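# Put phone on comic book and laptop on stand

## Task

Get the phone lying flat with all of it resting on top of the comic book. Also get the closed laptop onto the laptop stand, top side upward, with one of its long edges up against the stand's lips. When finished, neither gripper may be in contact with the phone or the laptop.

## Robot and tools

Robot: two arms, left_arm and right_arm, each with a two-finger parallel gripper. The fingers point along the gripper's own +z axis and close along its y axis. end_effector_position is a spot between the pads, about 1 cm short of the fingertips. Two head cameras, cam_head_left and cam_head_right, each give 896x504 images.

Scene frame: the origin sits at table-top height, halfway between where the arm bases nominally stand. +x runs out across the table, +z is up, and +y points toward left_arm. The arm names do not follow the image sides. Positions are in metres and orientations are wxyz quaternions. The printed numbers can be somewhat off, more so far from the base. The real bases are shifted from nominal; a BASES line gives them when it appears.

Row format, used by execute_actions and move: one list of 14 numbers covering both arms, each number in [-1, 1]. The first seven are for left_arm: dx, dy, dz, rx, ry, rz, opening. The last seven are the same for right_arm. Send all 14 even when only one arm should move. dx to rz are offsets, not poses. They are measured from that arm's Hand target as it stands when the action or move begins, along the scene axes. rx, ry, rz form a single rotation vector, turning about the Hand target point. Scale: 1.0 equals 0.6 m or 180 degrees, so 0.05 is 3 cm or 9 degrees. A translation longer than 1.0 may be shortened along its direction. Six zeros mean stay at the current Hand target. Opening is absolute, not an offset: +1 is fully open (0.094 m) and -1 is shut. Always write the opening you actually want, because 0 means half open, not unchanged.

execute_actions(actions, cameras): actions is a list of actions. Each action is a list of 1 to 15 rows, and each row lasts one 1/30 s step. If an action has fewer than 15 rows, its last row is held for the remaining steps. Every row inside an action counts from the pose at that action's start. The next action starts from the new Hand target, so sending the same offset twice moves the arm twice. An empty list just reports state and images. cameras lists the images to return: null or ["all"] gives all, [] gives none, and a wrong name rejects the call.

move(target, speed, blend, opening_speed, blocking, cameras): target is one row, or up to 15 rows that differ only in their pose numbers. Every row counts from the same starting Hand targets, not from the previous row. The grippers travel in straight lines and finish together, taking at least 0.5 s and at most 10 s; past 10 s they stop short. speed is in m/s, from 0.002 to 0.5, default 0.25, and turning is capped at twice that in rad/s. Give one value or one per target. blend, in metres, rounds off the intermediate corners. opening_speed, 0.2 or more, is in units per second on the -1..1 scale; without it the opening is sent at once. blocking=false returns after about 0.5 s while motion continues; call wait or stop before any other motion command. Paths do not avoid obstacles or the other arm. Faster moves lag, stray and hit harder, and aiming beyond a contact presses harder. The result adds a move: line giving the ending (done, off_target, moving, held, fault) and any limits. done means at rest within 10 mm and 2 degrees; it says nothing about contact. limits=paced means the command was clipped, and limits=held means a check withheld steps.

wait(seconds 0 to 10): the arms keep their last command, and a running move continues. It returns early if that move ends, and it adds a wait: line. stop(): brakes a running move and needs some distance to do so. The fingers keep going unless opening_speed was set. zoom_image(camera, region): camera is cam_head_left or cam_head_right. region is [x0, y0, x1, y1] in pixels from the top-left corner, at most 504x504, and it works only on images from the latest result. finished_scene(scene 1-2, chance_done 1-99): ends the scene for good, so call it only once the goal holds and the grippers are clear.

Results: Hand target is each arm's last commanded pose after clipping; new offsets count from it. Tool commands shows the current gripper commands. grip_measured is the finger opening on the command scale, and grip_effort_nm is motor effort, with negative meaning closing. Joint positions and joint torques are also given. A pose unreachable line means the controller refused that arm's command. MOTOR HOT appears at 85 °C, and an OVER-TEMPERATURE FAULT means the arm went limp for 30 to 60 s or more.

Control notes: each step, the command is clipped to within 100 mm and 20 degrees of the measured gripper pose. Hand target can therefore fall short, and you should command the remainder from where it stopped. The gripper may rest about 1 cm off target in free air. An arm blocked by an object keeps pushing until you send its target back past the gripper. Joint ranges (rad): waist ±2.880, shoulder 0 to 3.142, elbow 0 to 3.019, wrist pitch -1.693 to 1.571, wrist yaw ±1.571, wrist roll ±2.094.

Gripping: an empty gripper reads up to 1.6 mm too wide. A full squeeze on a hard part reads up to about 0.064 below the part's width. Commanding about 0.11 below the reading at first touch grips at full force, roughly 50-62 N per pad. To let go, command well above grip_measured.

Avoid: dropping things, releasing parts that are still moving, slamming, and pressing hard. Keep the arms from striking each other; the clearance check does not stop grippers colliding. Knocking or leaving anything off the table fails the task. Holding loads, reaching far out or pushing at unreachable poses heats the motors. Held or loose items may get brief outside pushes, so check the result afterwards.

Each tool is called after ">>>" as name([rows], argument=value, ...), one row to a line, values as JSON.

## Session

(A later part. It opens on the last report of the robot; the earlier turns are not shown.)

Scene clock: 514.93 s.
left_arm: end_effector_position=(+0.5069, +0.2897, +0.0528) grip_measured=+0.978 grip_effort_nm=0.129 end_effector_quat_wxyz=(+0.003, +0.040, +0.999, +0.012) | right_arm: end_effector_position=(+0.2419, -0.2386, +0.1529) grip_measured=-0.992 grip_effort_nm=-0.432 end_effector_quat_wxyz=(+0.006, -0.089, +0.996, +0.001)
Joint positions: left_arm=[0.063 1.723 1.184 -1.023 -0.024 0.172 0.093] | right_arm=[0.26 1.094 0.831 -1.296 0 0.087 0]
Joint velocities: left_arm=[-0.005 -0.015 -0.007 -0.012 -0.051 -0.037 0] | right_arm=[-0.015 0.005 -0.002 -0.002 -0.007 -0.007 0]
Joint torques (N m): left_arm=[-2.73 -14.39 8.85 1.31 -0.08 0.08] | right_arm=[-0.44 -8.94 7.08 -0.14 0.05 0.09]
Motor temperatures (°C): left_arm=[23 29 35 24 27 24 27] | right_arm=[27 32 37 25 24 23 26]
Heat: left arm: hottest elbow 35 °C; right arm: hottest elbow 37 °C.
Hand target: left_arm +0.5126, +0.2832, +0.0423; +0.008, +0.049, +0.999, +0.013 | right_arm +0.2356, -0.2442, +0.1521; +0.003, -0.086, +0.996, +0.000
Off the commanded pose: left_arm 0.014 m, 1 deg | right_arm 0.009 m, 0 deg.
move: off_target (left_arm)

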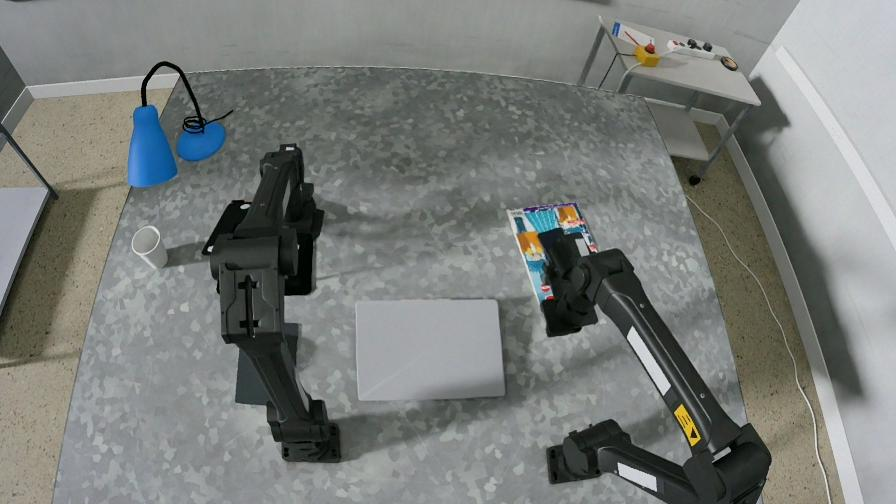

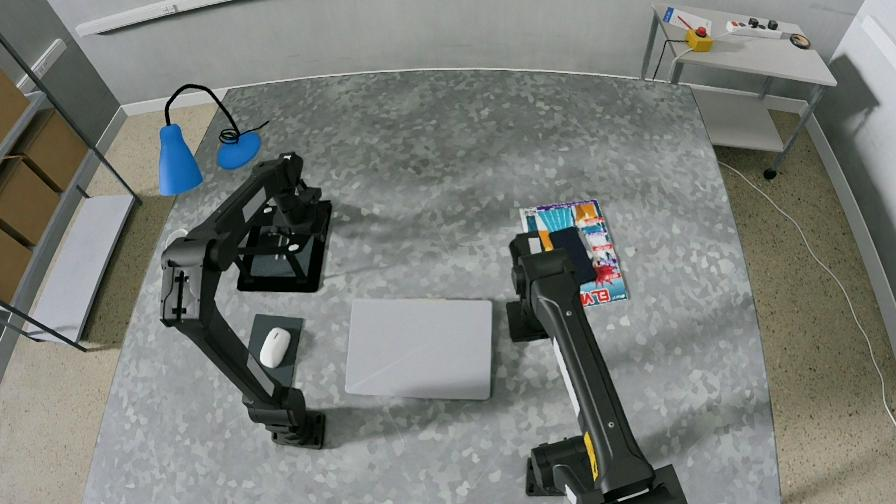

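>>> move(target=[-0.005,0.005,-0.01,0,0,0,-0.2, 0,0,0,0,0,0,-1], speed=0.1, opening_speed=0.6)

>>> zoom_image(camera="cam_head_right", region=[200, 130, 360, 310])

Scene clock: 519.43 s.
left_arm: end_effector_position=(+0.5075, +0.2868, +0.0477) grip_measured=+0.007 grip_effort_nm=-0.994 end_effector_quat_wxyz=(+0.009, +0.021, +1.000, +0.017) | right_arm: end_effector_position=(+0.2419, -0.2386, +0.1529) grip_measured=-0.992 grip_effort_nm=-0.432 end_effector_quat_wxyz=(+0.006, -0.089, +0.996, +0.001)
Joint positions: left_arm=[0.054 1.724 1.17 -0.995 -0.032 0.125 0.047] | right_arm=[0.26 1.094 0.831 -1.296 0 0.087 0]
Joint velocities: left_arm=[-0.005 -0.005 0.012 -0.007 -0.007 -0.022 -0.001] | right_arm=[-0.015 -0.005 0.002 0.007 -0.037 0.022 -0.001]
Joint torques (N m): left_arm=[-1.55 -14.8 8.57 1.33 0.29 0.59] | right_arm=[-0.26 -9 7.02 -0.13 0.07 0.09]
Motor temperatures (°C): left_arm=[23 29 35 24 27 24 27] | right_arm=[27 32 37 25 24 23 26]
Heat: left arm: hottest elbow 35 °C; right arm: hottest elbow 37 °C.
Hand target: left_arm +0.5096, +0.2862, +0.0363; +0.008, +0.049, +0.999, +0.013 | right_arm +0.2356, -0.2442, +0.1521; +0.003, -0.086, +0.996, +0.000
Off the commanded pose: left_arm 0.012 m, 3 deg | right_arm 0.009 m, 0 deg.
move: off_target (left_arm)

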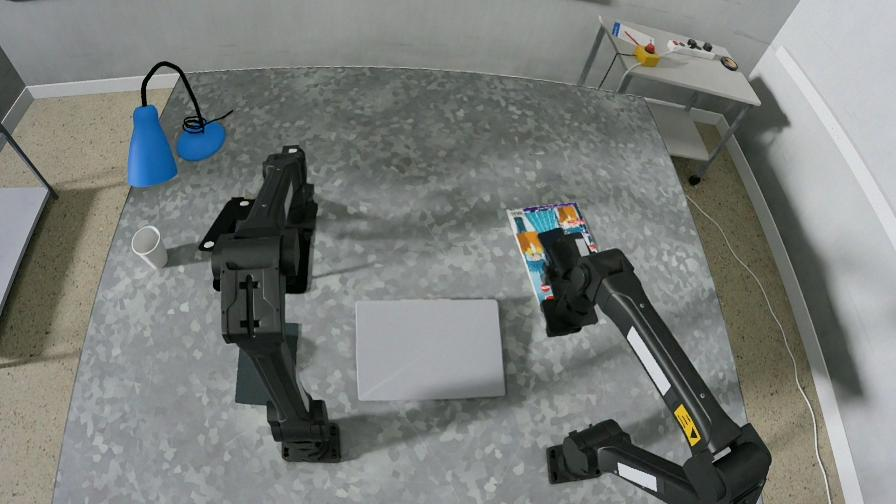

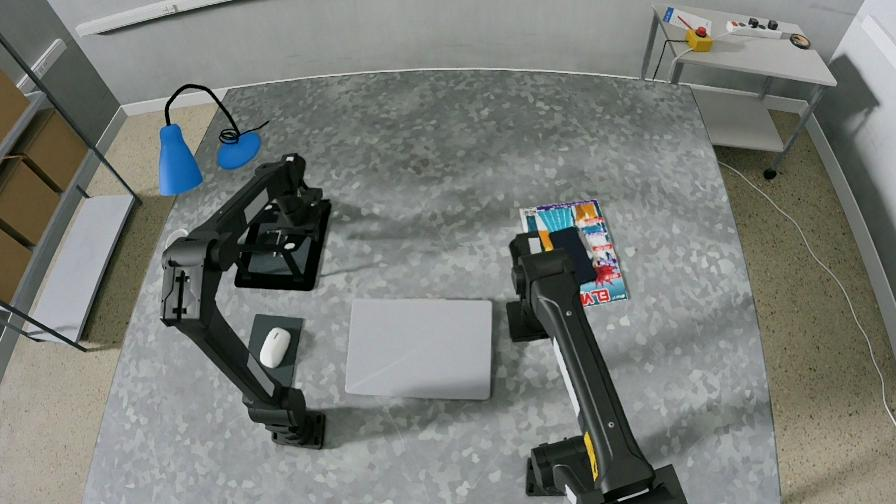

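Scaled by 2.800.

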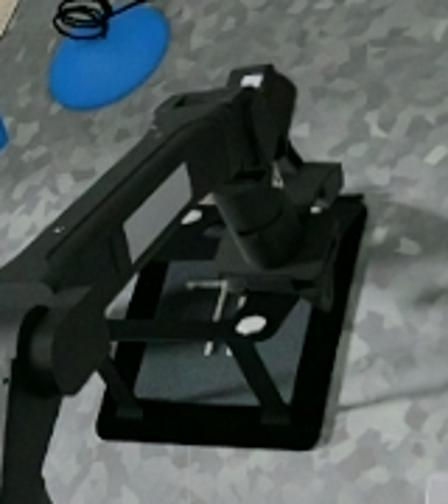

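>>> move([
  [0.06,-0.02,0.015,0,0,0,-0.2, 0,0,0,0,0,0,-1],
  [0.06,-0.33,0.015,0,0,0,-0.2, 0,0,0,0,0,0,-1],
], speed=0.08, blend=0.02)

Scene clock: 527.10 s.
left_arm: end_effector_position=(+0.5316, +0.1128, +0.0480) grip_measured=-0.005 grip_effort_nm=-1.004 end_effector_quat_wxyz=(+0.007, +0.037, +0.999, +0.020) | right_arm: end_effector_position=(+0.2419, -0.2386, +0.1529) grip_measured=-0.992 grip_effort_nm=-0.437 end_effector_quat_wxyz=(+0.006, -0.089, +0.996, +0.001)
Joint positions: left_arm=[-0.296 1.82 1.309 -1.054 -0.043 -0.194 0.047] | right_arm=[0.26 1.094 0.831 -1.296 0 0.087 0]
Joint velocities: left_arm=[-0.005 0.005 0.012 -0.022 -0.037 -0.007 -0.001] | right_arm=[0.005 -0.005 -0.002 -0.007 -0.066 -0.037 -0.001]
Joint torques (N m): left_arm=[-3.96 -15.03 13.94 0.13 0.55 -0.08] | right_arm=[-0.32 -8.94 7.05 -0.16 0.06 0.08]
Motor temperatures (°C): left_arm=[23 28 35 24 27 24 28] | right_arm=[27 32 37 25 24 23 26]
Heat: left arm: hottest elbow 35 °C; right arm: hottest elbow 37 °C.
Hand target: left_arm +0.5438, +0.0878, +0.0467; +0.009, +0.049, +0.999, +0.012 | right_arm +0.2356, -0.2442, +0.1521; +0.003, -0.086, +0.996, +0.000
Off the commanded pose: left_arm 0.028 m, 2 deg | right_arm 0.009 m, 0 deg.
move: off_target (left_arm); blend cut to 0.0196 m at target 1

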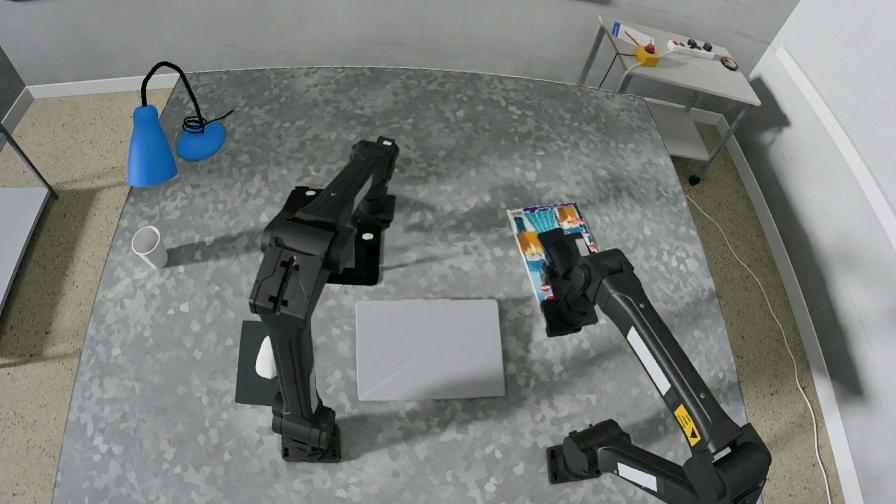

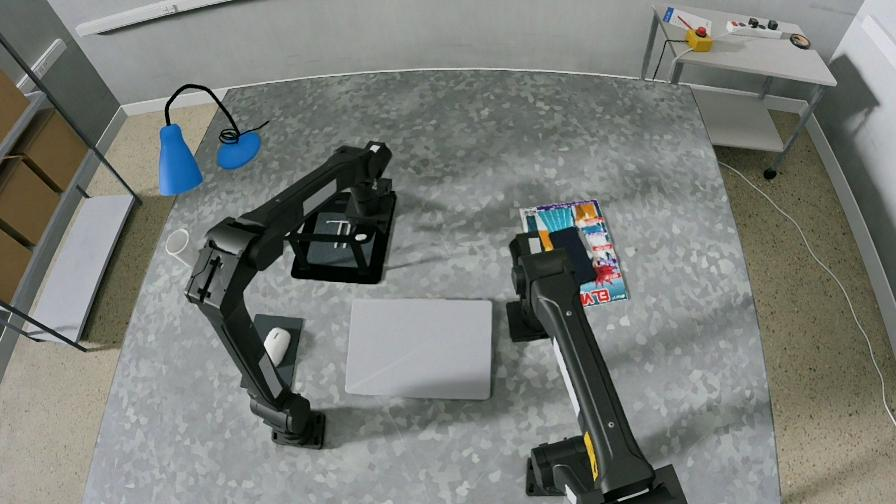

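>>> move(target=[-0.025,-0.35,0,0,0,0.017,-0.2, 0,0,0,0,0,0,-1], speed=0.08)

Scene clock: 534.33 s.
left_arm: end_effector_position=(+0.5228, -0.0922, +0.0497) grip_measured=-0.011 grip_effort_nm=-1.004 end_effector_quat_wxyz=(+0.006, +0.014, +1.000, +0.020) | right_arm: end_effector_position=(+0.2419, -0.2386, +0.1529) grip_measured=-0.992 grip_effort_nm=-0.442 end_effector_quat_wxyz=(+0.006, -0.089, +0.996, +0.001)
Joint positions: left_arm=[-0.639 2.011 1.612 -1.183 -0.04 -0.583 0.046] | right_arm=[0.26 1.094 0.831 -1.296 0 0.087 0]
Joint velocities: left_arm=[-0.005 -0.005 0.007 -0.012 -0.066 -0.007 -0.001] | right_arm=[-0.005 0.005 -0.007 0.007 -0.037 -0.022 -0.001]
Joint torques (N m): left_arm=[-4.54 -18.26 15.09 0.02 0.35 -0.16] | right_arm=[-0.26 -8.94 7.08 -0.17 0.06 0.1]
Motor temperatures (°C): left_arm=[23 28 35 24 27 24 28] | right_arm=[27 32 37 25 24 23 26]
Heat: left arm: hottest elbow 35 °C; right arm: hottest elbow 37 °C.
Hand target: left_arm +0.5267, -0.1224, +0.0481; +0.010, +0.023, +1.000, +0.011 | right_arm +0.2356, -0.2442, +0.1521; +0.003, -0.086, +0.996, +0.000
Off the commanded pose: left_arm 0.031 m, 1 deg | right_arm 0.009 m, 0 deg.
move: off_target (left_arm)

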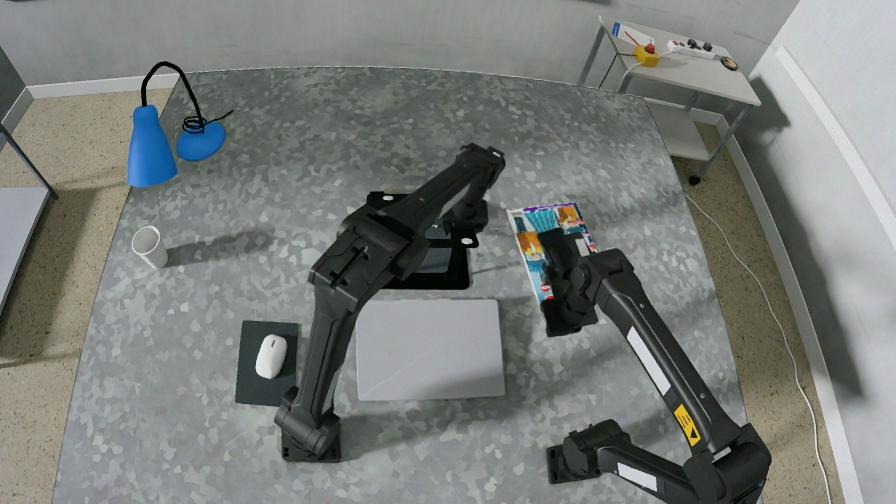

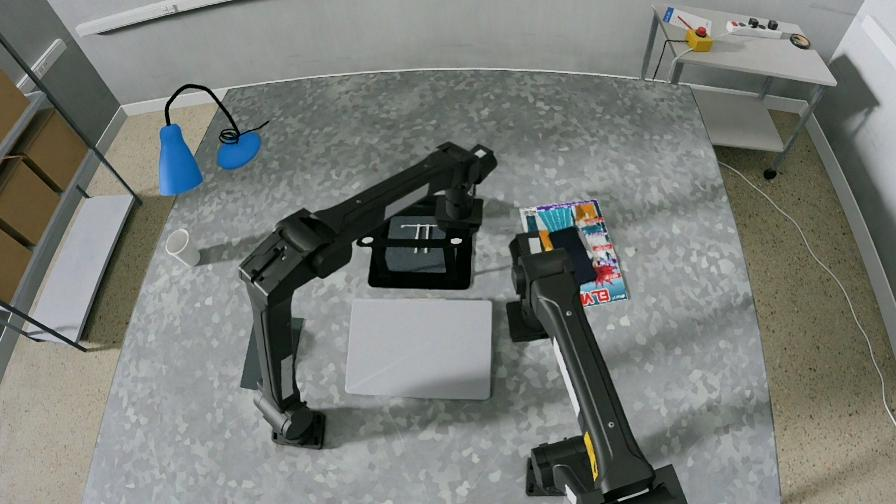

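>>> move(target=[0,0.03,0.0,0,0,0,0.9, 0,0,0,0,0,0,-1], speed=0.1)

>>> move([
  [0,0,0.25,0,0,0,0.9, 0.04,0,0,0,0,0.383,0.9],
  [-0.43,0.6,0.25,0,0,0.5,0.9, 0.04,0,0,0,0,0.383,0.9],
], speed=0.2)

Scene clock: 549.70 s.
left_arm: end_effector_position=(+0.5202, -0.0974, +0.0461) grip_measured=+0.897 grip_effort_nm=0.139 end_effector_quat_wxyz=(+0.002, +0.017, +1.000, +0.018) | right_arm: end_effector_position=(+0.2419, -0.2386, +0.1529) grip_measured=-0.992 grip_effort_nm=-0.432 end_effector_quat_wxyz=(+0.006, -0.089, +0.996, +0.001)
Joint positions: left_arm=[-0.646 2.02 1.616 -1.184 -0.033 -0.584 0.089] | right_arm=[0.26 1.094 0.831 -1.296 0 0.087 0]
Joint velocities: left_arm=[-0.024 0.005 0.002 -0.022 -0.051 0.081 0.001] | right_arm=[0.015 0.005 -0.012 -0.002 -0.037 -0.007 0.001]
Joint torques (N m): left_arm=[-2.08 -21.6 11.33 0.72 0.03 0.14] | right_arm=[-0.26 -8.94 7.06 -0.17 0.07 0.09]
Motor temperatures (°C): left_arm=[23 28 36 24 27 24 28] | right_arm=[27 32 37 25 24 23 26]
Heat: left arm: hottest elbow 36 °C; right arm: hottest elbow 37 °C.
Hand target: left_arm +0.5268, -0.1045, +0.0480; +0.010, +0.023, +1.000, +0.011 | right_arm +0.2356, -0.2442, +0.1521; +0.003, -0.086, +0.996, +0.000
Off the commanded pose: left_arm 0.010 m, 1 deg | right_arm 0.009 m, 0 deg.
move: done

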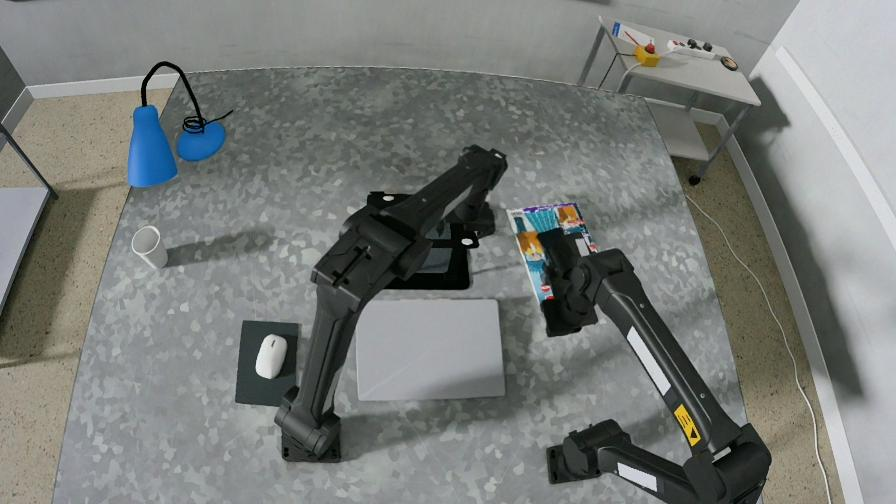

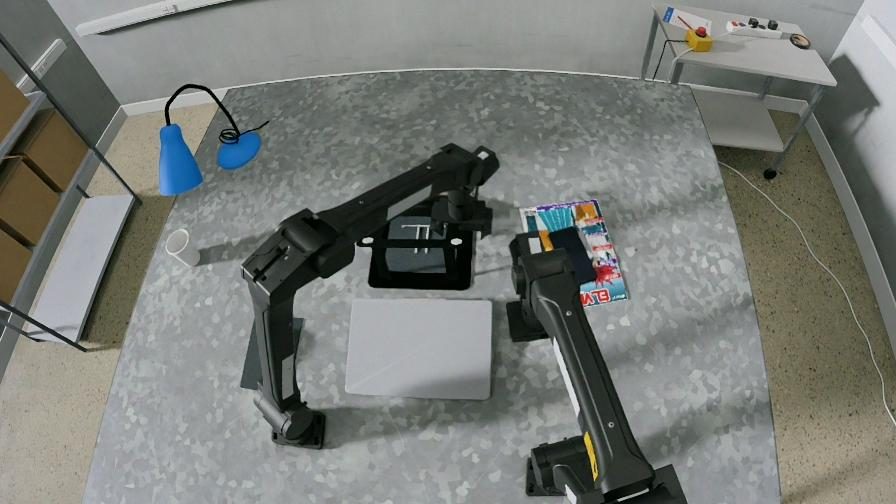

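Scene clock: 557.23 s.
left_arm: end_effector_position=(+0.2816, +0.2567, +0.2002) grip_measured=+0.898 grip_effort_nm=0.120 end_effector_quat_wxyz=(+0.003, -0.684, +0.729, +0.017) | right_arm: end_effector_position=(+0.2442, -0.2449, +0.1447) grip_measured=+0.899 grip_effort_nm=0.066 end_effector_quat_wxyz=(-0.008, -0.637, +0.771, +0.005)
Joint positions: left_arm=[0.01 0.998 0.894 -1.483 -0.029 -1.469 0.089] | right_arm=[0.235 1.126 0.831 -1.296 -0.002 -1.141 0.089]
Joint velocities: left_arm=[-0.015 0.005 -0.012 -0.012 -0.007 0.037 0] | right_arm=[-0.005 0.005 -0.007 -0.002 -0.007 -0.066 0]
Joint torques (N m): left_arm=[0.21 -7.41 9.37 -0.1 -0.01 -0.01] | right_arm=[-0.38 -6.36 10.44 0.35 -0.11 0.08]
Motor temperatures (°C): left_arm=[23 28 36 24 27 24 28] | right_arm=[27 32 37 25 24 23 26]
Heat: left arm: hottest elbow 36 °C; right arm: hottest elbow 37 °C.
Hand target: left_arm +0.2748, +0.2600, +0.1992; +0.001, +0.691, -0.723, -0.018 | right_arm +0.2597, -0.2445, +0.1520; +0.002, -0.635, +0.773, +0.002
Off the commanded pose: left_arm 0.013 m, 1 deg | right_arm 0.017 m, 1 deg.
move: off_target (left_arm, right_arm)

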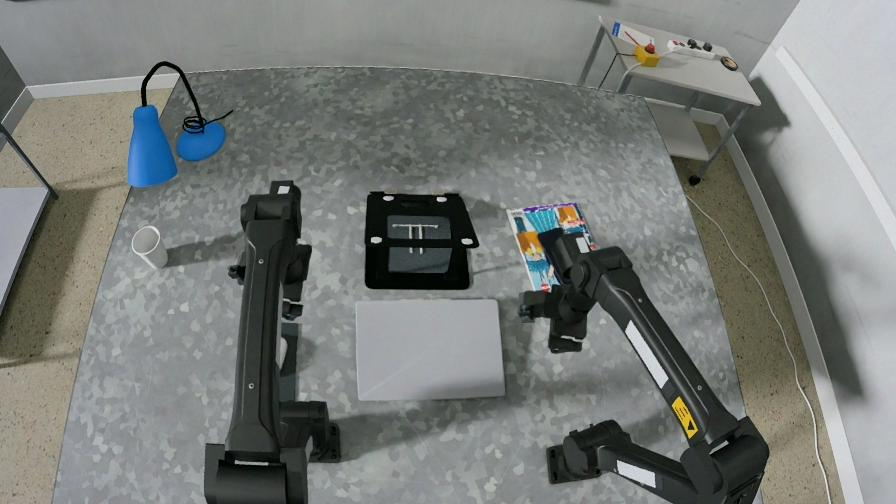

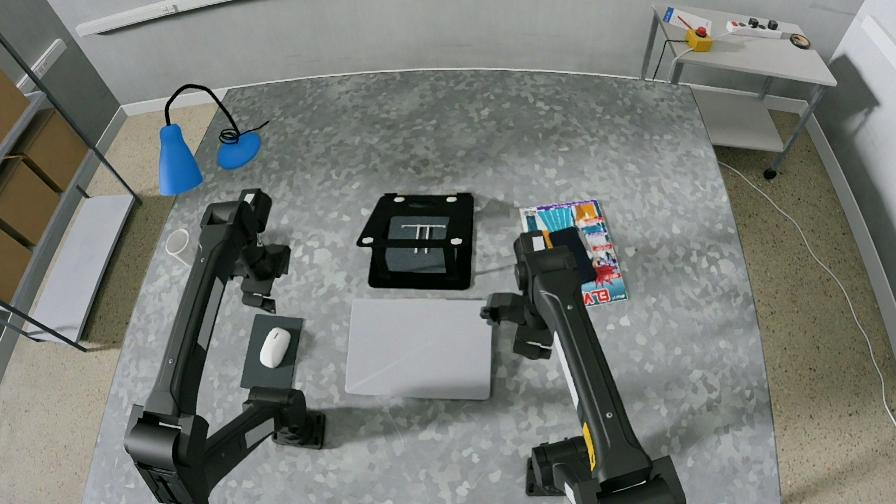

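>>> move(target=[-0.058,-0.072,-0.2,0,0,0,0.9, 0.016,0.07,-0.12,0,0,0,0.9], speed=0.2)

>>> zoom_image(camera="cam_head_left", region=[240, 260, 600, 420])

>>> zoom_image(camera="cam_head_right", region=[230, 260, 590, 420])

Scene clock: 571.97 s.
left_arm: end_effector_position=(+0.2396, +0.2188, +0.0844) grip_measured=+0.898 grip_effort_nm=0.125 end_effector_quat_wxyz=(+0.000, +0.693, -0.721, -0.016) | right_arm: end_effector_position=(+0.2725, -0.2071, +0.0885) grip_measured=+0.899 grip_effort_nm=0.066 end_effector_quat_wxyz=(+0.010, -0.633, +0.774, -0.002)
Joint positions: left_arm=[-0.156 0.97 0.563 -1.189 -0.019 -1.659 0.089] | right_arm=[0.329 1.274 0.788 -1.065 -0.003 -1.037 0.089]
Joint velocities: left_arm=[-0.005 -0.005 0.012 -0.007 -0.081 0.007 0] | right_arm=[-0.005 -0.024 -0.017 0.002 -0.007 0.051 0]
Joint torques (N m): left_arm=[-2.73 -4.84 8.76 0.75 -0.21 -0.04] | right_arm=[1.44 -8.12 6.61 0.51 -0.09 0.21]
Motor temperatures (°C): left_arm=[23 28 35 24 27 24 28] | right_arm=[27 32 39 25 24 23 25]
Heat: left arm: hottest elbow 35 °C; right arm: hottest elbow 39 °C.
Hand target: left_arm +0.2383, +0.2160, +0.0800; +0.000, +0.691, -0.723, -0.017 | right_arm +0.2688, -0.2037, +0.0792; +0.002, -0.635, +0.773, +0.002
Off the commanded pose: left_arm 0.006 m, 0 deg | right_arm 0.010 m, 1 deg.
move: done

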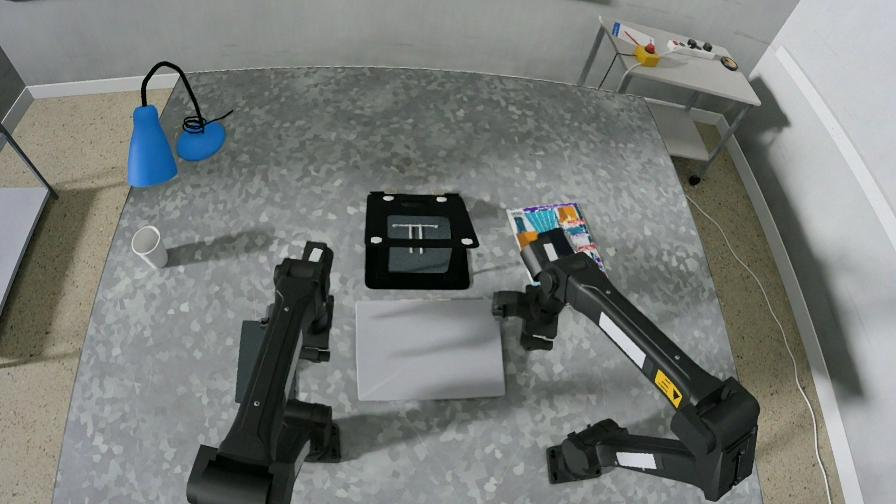

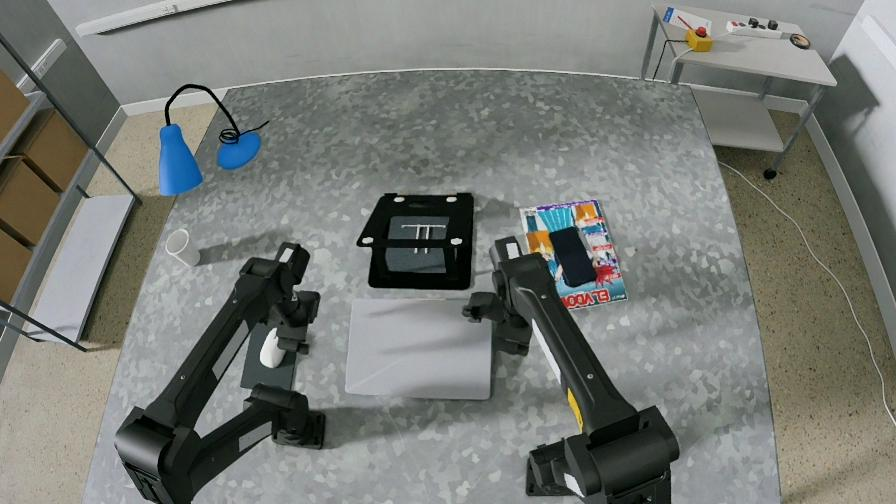

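Scaled by 1.400.

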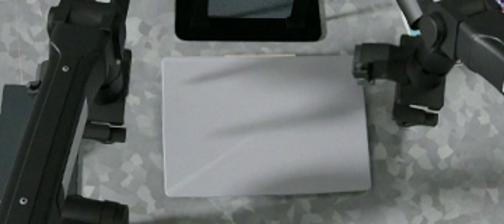

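Scaled by 1.400.

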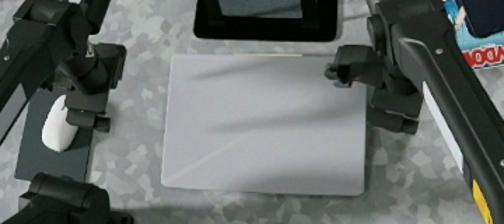

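>>> move(target=[0,0,-0.122,0,0,0,0.9, -0.03,0,-0.122,0,0,0,0.9], speed=0.1)

>>> zoom_image(camera="cam_head_left", region=[240, 260, 600, 420])

>>> zoom_image(camera="cam_head_right", region=[230, 260, 590, 420])

Scene clock: 576.90 s.
left_arm: end_effector_position=(+0.2400, +0.2181, +0.0120) grip_measured=+0.898 grip_effort_nm=0.120 end_effector_quat_wxyz=(-0.001, +0.693, -0.721, -0.014) | right_arm: end_effector_position=(+0.2562, -0.2071, +0.0152) grip_measured=+0.899 grip_effort_nm=0.066 end_effector_quat_wxyz=(+0.011, -0.633, +0.774, -0.002)
Joint positions: left_arm=[-0.159 1.124 0.432 -0.899 -0.019 -1.663 0.089] | right_arm=[0.346 1.37 0.642 -0.821 -0.003 -1.019 0.089]
Joint velocities: left_arm=[-0.015 0.005 0.012 -0.027 0.081 -0.037 -0.001] | right_arm=[-0.015 -0.005 -0.007 -0.002 -0.007 0.007 0.002]
Joint torques (N m): left_arm=[-2.84 -5.07 7.04 0.69 -0.13 -0.06] | right_arm=[1.49 -8.12 5.48 0.58 -0.09 0.21]
Motor temperatures (°C): left_arm=[23 27 35 24 27 24 28] | right_arm=[27 32 38 25 24 23 25]
Heat: left arm: hottest elbow 35 °C; right arm: hottest elbow 38 °C.
Hand target: left_arm +0.2372, +0.2155, +0.0072; +0.000, +0.691, -0.723, -0.017 | right_arm +0.2504, -0.2046, +0.0062; +0.002, -0.635, +0.773, +0.002
Off the commanded pose: left_arm 0.006 m, 1 deg | right_arm 0.011 m, 1 deg.
move: off_target (right_arm)

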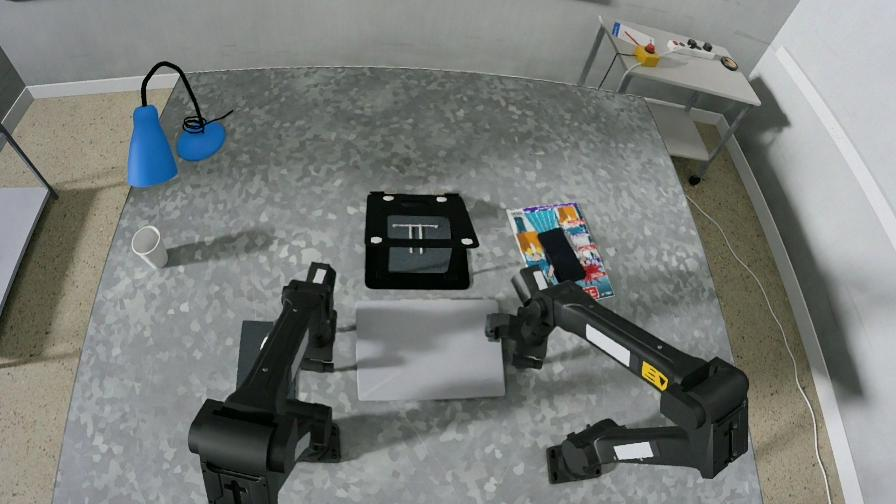

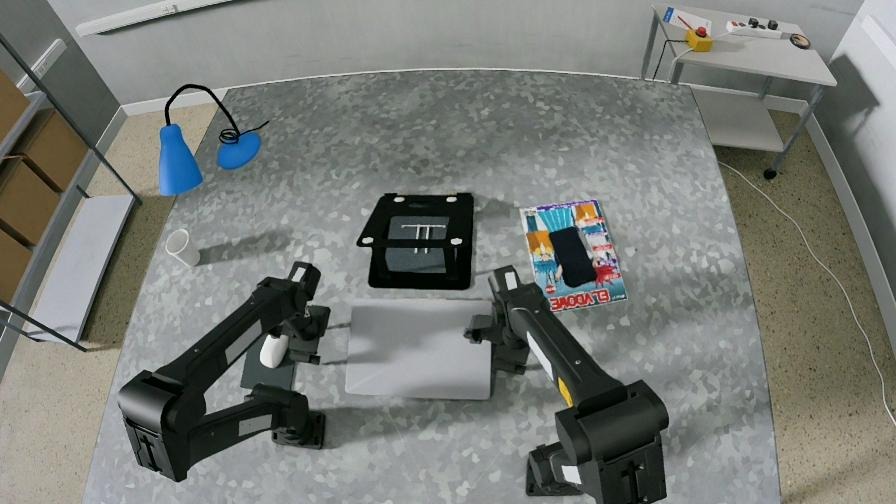

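Scaled by 1.400.

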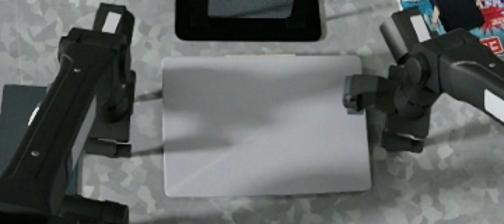

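Scaled by 1.400.

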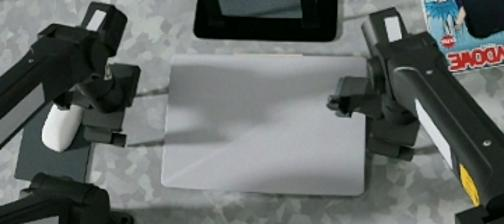

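>>> move(target=[-0.01,-0.09,0,0,0,0,0.9, 0.018,0.085,0,0,0,0,0.9], speed=0.06)

>>> move(target=[-0.01,-0.09,0,0,0,0,0.9, 0.015,0.085,0,0,0,0,0.9], speed=0.05)

>>> zoom_image(camera="cam_head_left", region=[240, 260, 600, 420])

>>> zoom_image(camera="cam_head_right", region=[230, 260, 590, 420])

Scene clock: 584.87 s.
left_arm: end_effector_position=(+0.2288, +0.1683, +0.0101) grip_measured=+0.898 grip_effort_nm=0.125 end_effector_quat_wxyz=(-0.004, +0.698, -0.716, -0.013) | right_arm: end_effector_position=(+0.2495, -0.1773, +0.0099) grip_measured=+0.899 grip_effort_nm=0.061 end_effector_quat_wxyz=(-0.007, -0.634, +0.774, -0.009)
Joint positions: left_arm=[-0.403 1.134 0.432 -0.89 -0.018 -1.92 0.089] | right_arm=[0.458 1.416 0.67 -0.833 0.02 -0.91 0.089]
Joint velocities: left_arm=[-0.005 -0.015 0.007 -0.002 0.051 -0.081 0] | right_arm=[-0.005 -0.015 0.002 0.002 -0.066 0.037 0.001]
Joint torques (N m): left_arm=[-2.67 -3.19 8.99 0.43 0.11 -0.02] | right_arm=[2.96 -6.18 9.11 0.77 -0.9 0.42]
Motor temperatures (°C): left_arm=[23 27 34 24 27 24 28] | right_arm=[27 32 38 25 24 23 25]
Heat: left arm: hottest elbow 34 °C; right arm: hottest elbow 38 °C.
Hand target: left_arm +0.2308, +0.1616, +0.0077; +0.000, +0.691, -0.723, -0.016 | right_arm +0.2613, -0.1537, +0.0052; +0.001, -0.635, +0.773, +0.003
Off the commanded pose: left_arm 0.008 m, 1 deg | right_arm 0.027 m, 2 deg.
move: off_target (right_arm)

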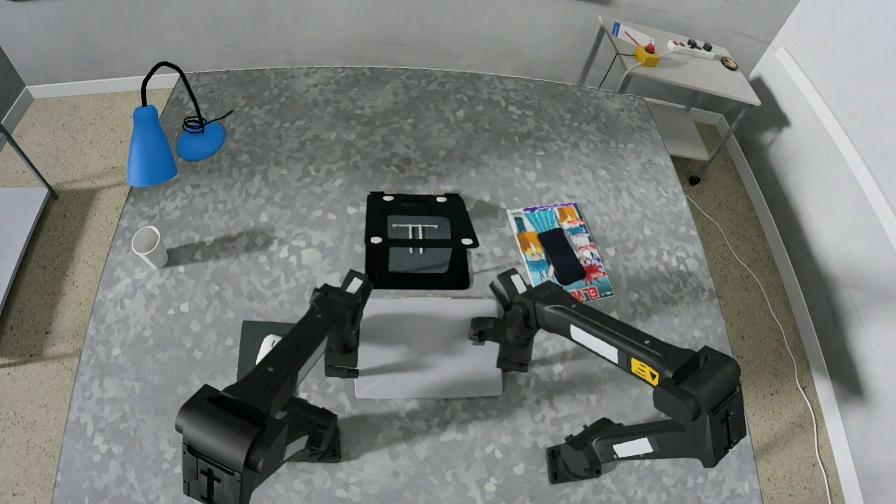

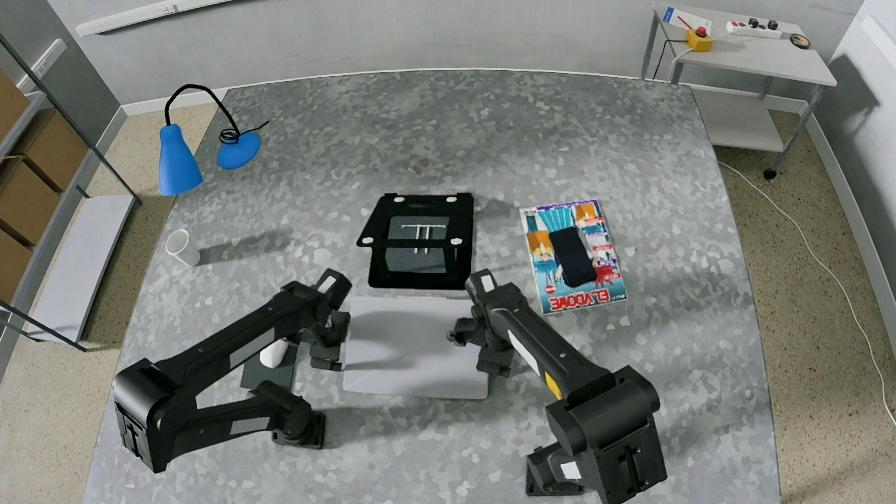

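Scene clock: 586.40 s.
left_arm: end_effector_position=(+0.2263, +0.1604, +0.0102) grip_measured=+0.899 grip_effort_nm=0.095 end_effector_quat_wxyz=(-0.041, +0.724, -0.687, -0.038) | right_arm: end_effector_position=(+0.2497, -0.1718, +0.0106) grip_measured=+0.899 grip_effort_nm=0.056 end_effector_quat_wxyz=(-0.046, -0.641, +0.765, -0.033)
Joint positions: left_arm=[-0.509 1.161 0.448 -0.908 -0.099 -2.107 0.089] | right_arm=[0.507 1.465 0.719 -0.903 0.083 -0.879 0.089]
Joint velocities: left_arm=[-0.005 -0.015 -0.007 0.007 -0.007 -0.037 0] | right_arm=[-0.005 -0.005 -0.012 -0.007 -0.037 0.051 -0.001]
Joint torques (N m): left_arm=[-9.58 -2.02 11.07 0.87 3.7 -0.01] | right_arm=[6.83 -5.36 11.64 1.87 -3.22 1.03]
Motor temperatures (°C): left_arm=[23 27 34 24 28 24 28] | right_arm=[27 32 38 25 25 23 25]
Heat: left arm: hottest elbow 34 °C; right arm: hottest elbow 38 °C.
Hand target: left_arm +0.2245, +0.1076, +0.0080; +0.001, +0.691, -0.723, -0.015 | right_arm +0.2707, -0.1026, +0.0045; +0.000, -0.635, +0.773, +0.003
Off the commanded pose: left_arm 0.053 m, 8 deg | right_arm 0.072 m, 7 deg.
joint sent to its limit (left arm) — joint 6 (wrist roll), lower limit. The joint targets are off in position, not in orientation.
move: off_target (left_arm, right_arm)

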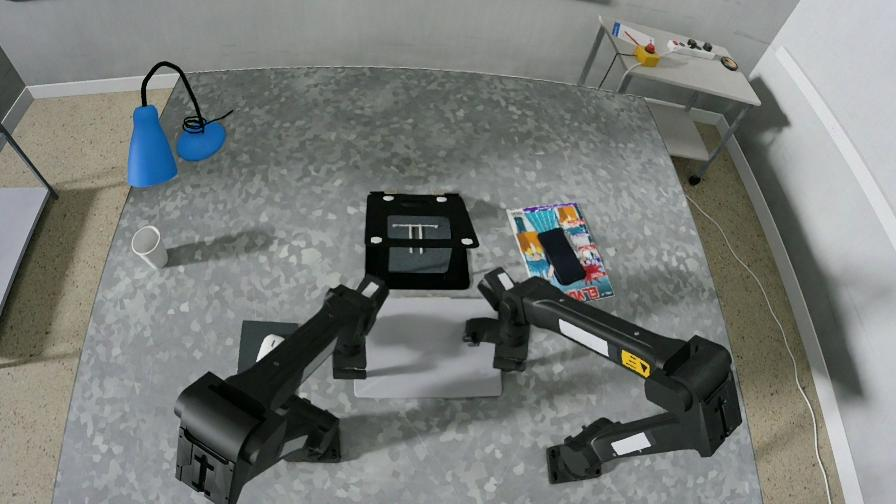

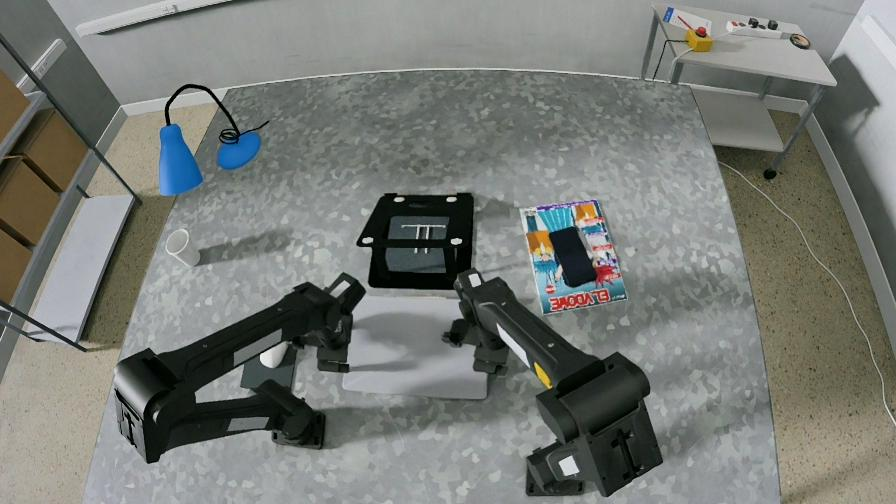

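Scaled by 1.400.

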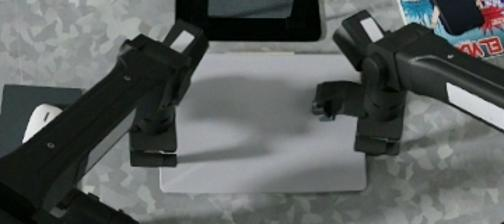

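Scaled by 1.400.

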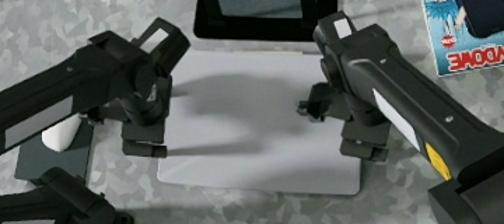

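>>> move([
  [0.0,0.16,0,0,0,0,0.9, -0.02,-0.09,0,0,0,0,0.9],
  [0.0,0.16,0.2,0,0,0,0.9, -0.02,-0.09,0,0,0,0,0.9],
  [0.0,0.16,0.2,0,0,-0.5,0.9, -0.02,-0.09,0,0,0,0,0.9],
], speed=[0.1,0.2,0.5])

>>> move([
  [0.0,0,0,0,0,-0.5,0.9, 0,0,0,0,0,0,0.9],
  [0.0,0,-0.2,0,0,-0.5,0.9, 0,0,0,0,0,0,0.9],
], speed=[0.5,0.15])

Scene clock: 596.37 s.
left_arm: end_effector_position=(+0.2075, +0.2063, +0.1068) grip_measured=+0.899 grip_effort_nm=0.076 end_effector_quat_wxyz=(-0.023, +0.026, +0.999, +0.021) | right_arm: end_effector_position=(+0.2527, -0.1597, +0.0114) grip_measured=+0.899 grip_effort_nm=0.051 end_effector_quat_wxyz=(-0.015, -0.642, +0.766, -0.001)
Joint positions: left_arm=[-0.262 0.858 0.568 -1.334 -0.033 -0.182 0.089] | right_arm=[0.496 1.453 0.713 -0.86 0.008 -0.894 0.089]
Joint velocities: left_arm=[0.024 -0.015 0.002 0.012 -0.037 -0.022 0] | right_arm=[-0.005 -0.005 -0.007 0.007 -0.007 0.007 0.001]
Joint torques (N m): left_arm=[-0.38 -3.66 14.61 0.4 0.07 0.14] | right_arm=[0.09 -10.4 5.44 1.7 -0.46 0.25]
Motor temperatures (°C): left_arm=[23 27 34 24 33 24 27] | right_arm=[27 32 37 25 30 24 25]
Heat: left arm: hottest elbow 34 °C; right arm: hottest elbow 37 °C.
Hand target: left_arm +0.2273, +0.2040, +0.1271; +0.009, +0.023, +1.000, +0.012 | right_arm +0.2583, -0.1566, +0.0052; +0.001, -0.635, +0.773, +0.003
Off the commanded pose: left_arm 0.027 m, 4 deg | right_arm 0.010 m, 2 deg.
move: off_target (left_arm)

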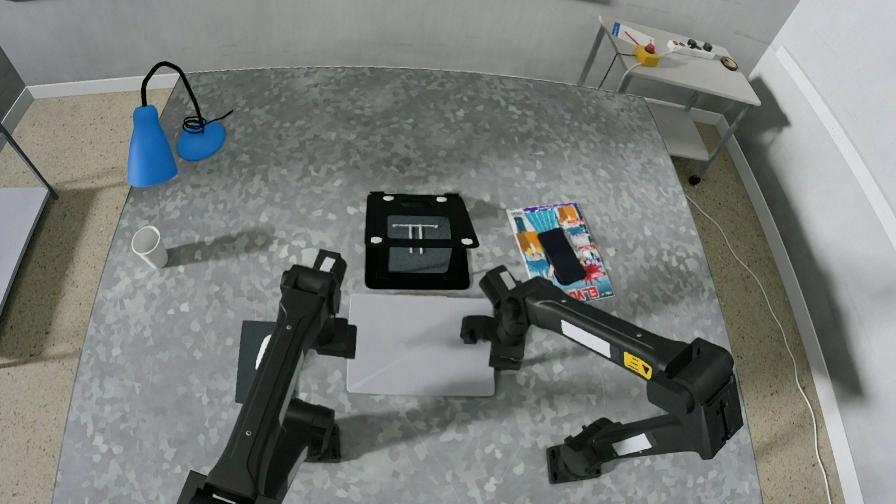

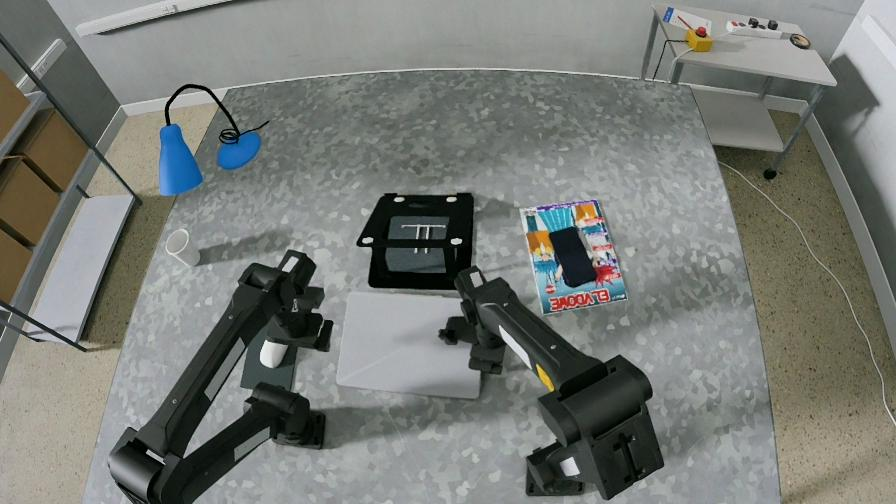

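Scene clock: 599.73 s.
left_arm: end_effector_position=(+0.2266, +0.2009, +0.0120) grip_measured=+0.899 grip_effort_nm=0.071 end_effector_quat_wxyz=(+0.016, +0.725, +0.689, +0.005) | right_arm: end_effector_position=(+0.2527, -0.1597, +0.0114) grip_measured=+0.899 grip_effort_nm=0.051 end_effector_quat_wxyz=(-0.015, -0.642, +0.766, -0.001)
Joint positions: left_arm=[-0.229 1.039 0.381 -0.88 0.01 1.421 0.089] | right_arm=[0.496 1.453 0.713 -0.86 0.008 -0.894 0.089]
Joint velocities: left_arm=[-0.015 -0.005 -0.007 -0.002 -0.022 0.081 -0.001] | right_arm=[0.005 -0.005 0.002 0.012 -0.022 0.022 -0.001]
Joint torques (N m): left_arm=[-0.67 -3.84 7.47 0.68 0.2 0.04] | right_arm=[0.03 -10.29 5.44 1.72 -0.46 0.26]
Motor temperatures (°C): left_arm=[23 27 34 24 32 24 27] | right_arm=[27 32 37 25 29 24 25]
Heat: left arm: hottest elbow 34 °C; right arm: hottest elbow 37 °C.
Hand target: left_arm +0.2253, +0.2034, +0.0076; +0.015, +0.723, +0.691, +0.002 | right_arm +0.2583, -0.1566, +0.0052; +0.001, -0.635, +0.773, +0.003
Off the commanded pose: left_arm 0.006 m, 0 deg | right_arm 0.009 m, 2 deg.
move: done

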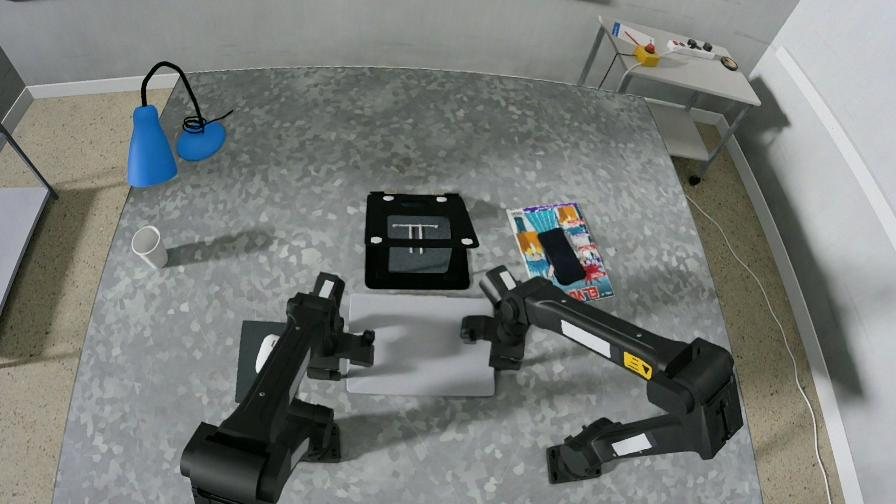

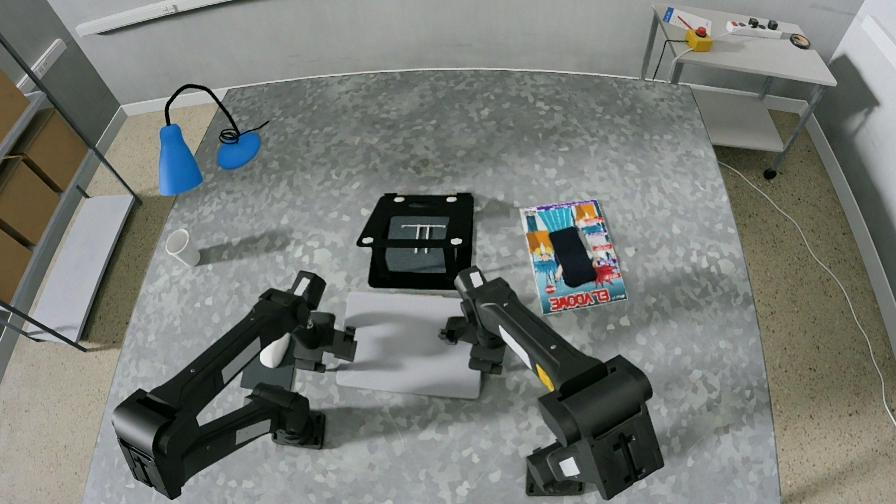

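>>> move(target=[0.015,-0.175,0,0,0,0,0.9, 0.018,0.09,0,0,0,0,0.9], speed=0.06)

>>> zoom_image(camera="cam_head_left", region=[240, 260, 600, 420])

>>> zoom_image(camera="cam_head_right", region=[230, 260, 590, 420])

Scene clock: 606.03 s.
left_arm: end_effector_position=(+0.2174, +0.1720, +0.0100) grip_measured=+0.899 grip_effort_nm=0.061 end_effector_quat_wxyz=(-0.043, +0.694, +0.716, +0.056) | right_arm: end_effector_position=(+0.2524, -0.1570, +0.0114) grip_measured=+0.899 grip_effort_nm=0.056 end_effector_quat_wxyz=(-0.034, -0.648, +0.760, -0.020)
Joint positions: left_arm=[-0.505 1.118 0.416 -0.918 -0.131 1.061 0.089] | right_arm=[0.527 1.475 0.735 -0.891 0.051 -0.879 0.089]
Joint velocities: left_arm=[-0.005 0.005 -0.012 -0.022 -0.007 0.051 -0.002] | right_arm=[0.005 -0.005 -0.002 0.017 0.051 -0.022 -0.001]
Joint torques (N m): left_arm=[-9.93 -1.73 13.6 2.33 5.34 -0.28] | right_arm=[5.83 -6.42 10.54 1.88 -2.12 1.09]
Motor temperatures (°C): left_arm=[23 26 34 24 33 24 27] | right_arm=[27 32 37 25 28 24 25]
Heat: left arm: hottest elbow 34 °C; right arm: hottest elbow 37 °C.
Hand target: left_arm +0.2338, +0.0982, +0.0083; +0.017, +0.723, +0.691, +0.002 | right_arm +0.2695, -0.1027, +0.0043; +0.000, -0.635, +0.773, +0.003
Off the commanded pose: left_arm 0.076 m, 10 deg | right_arm 0.057 m, 5 deg.
move: off_target (left_arm, right_arm)

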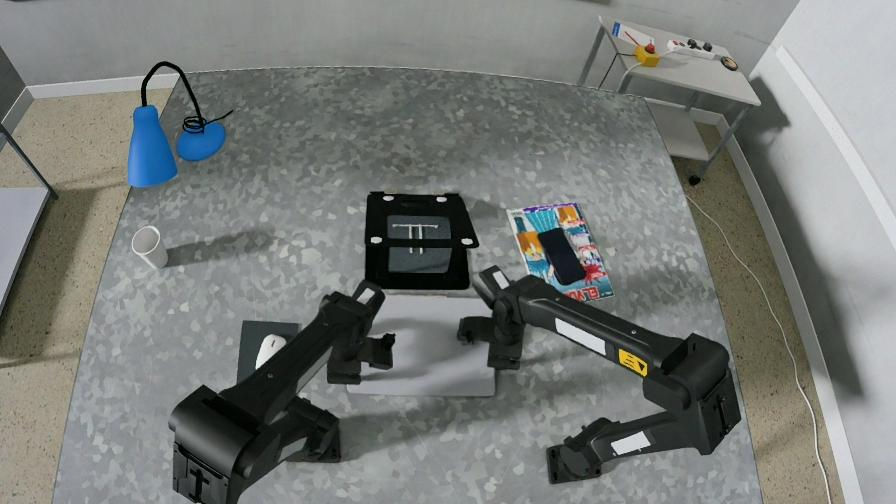

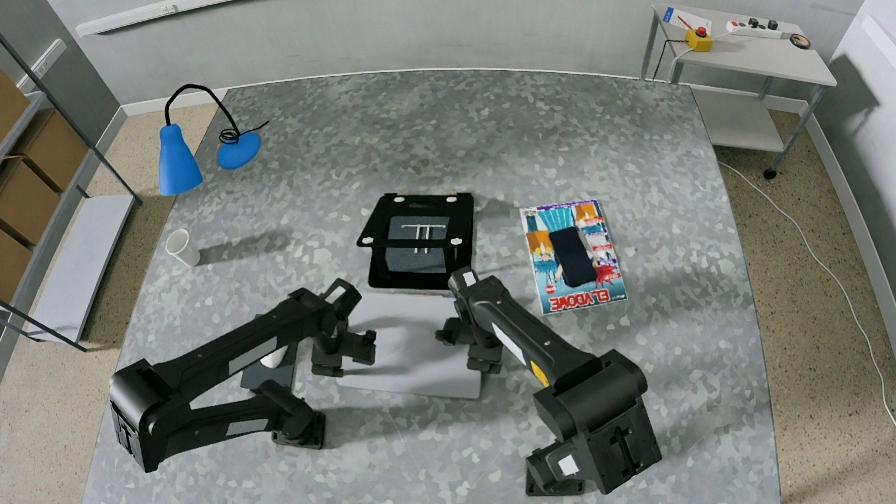

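Scaled by 1.400.

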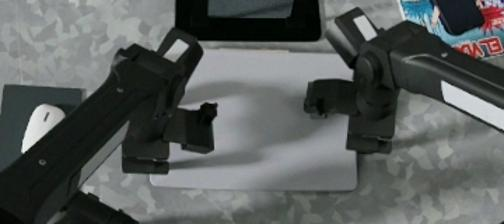

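Scaled by 1.400.

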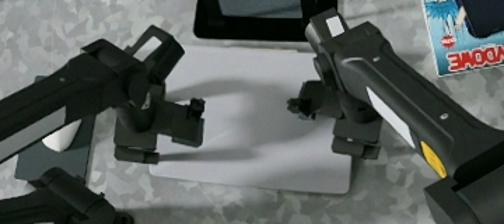

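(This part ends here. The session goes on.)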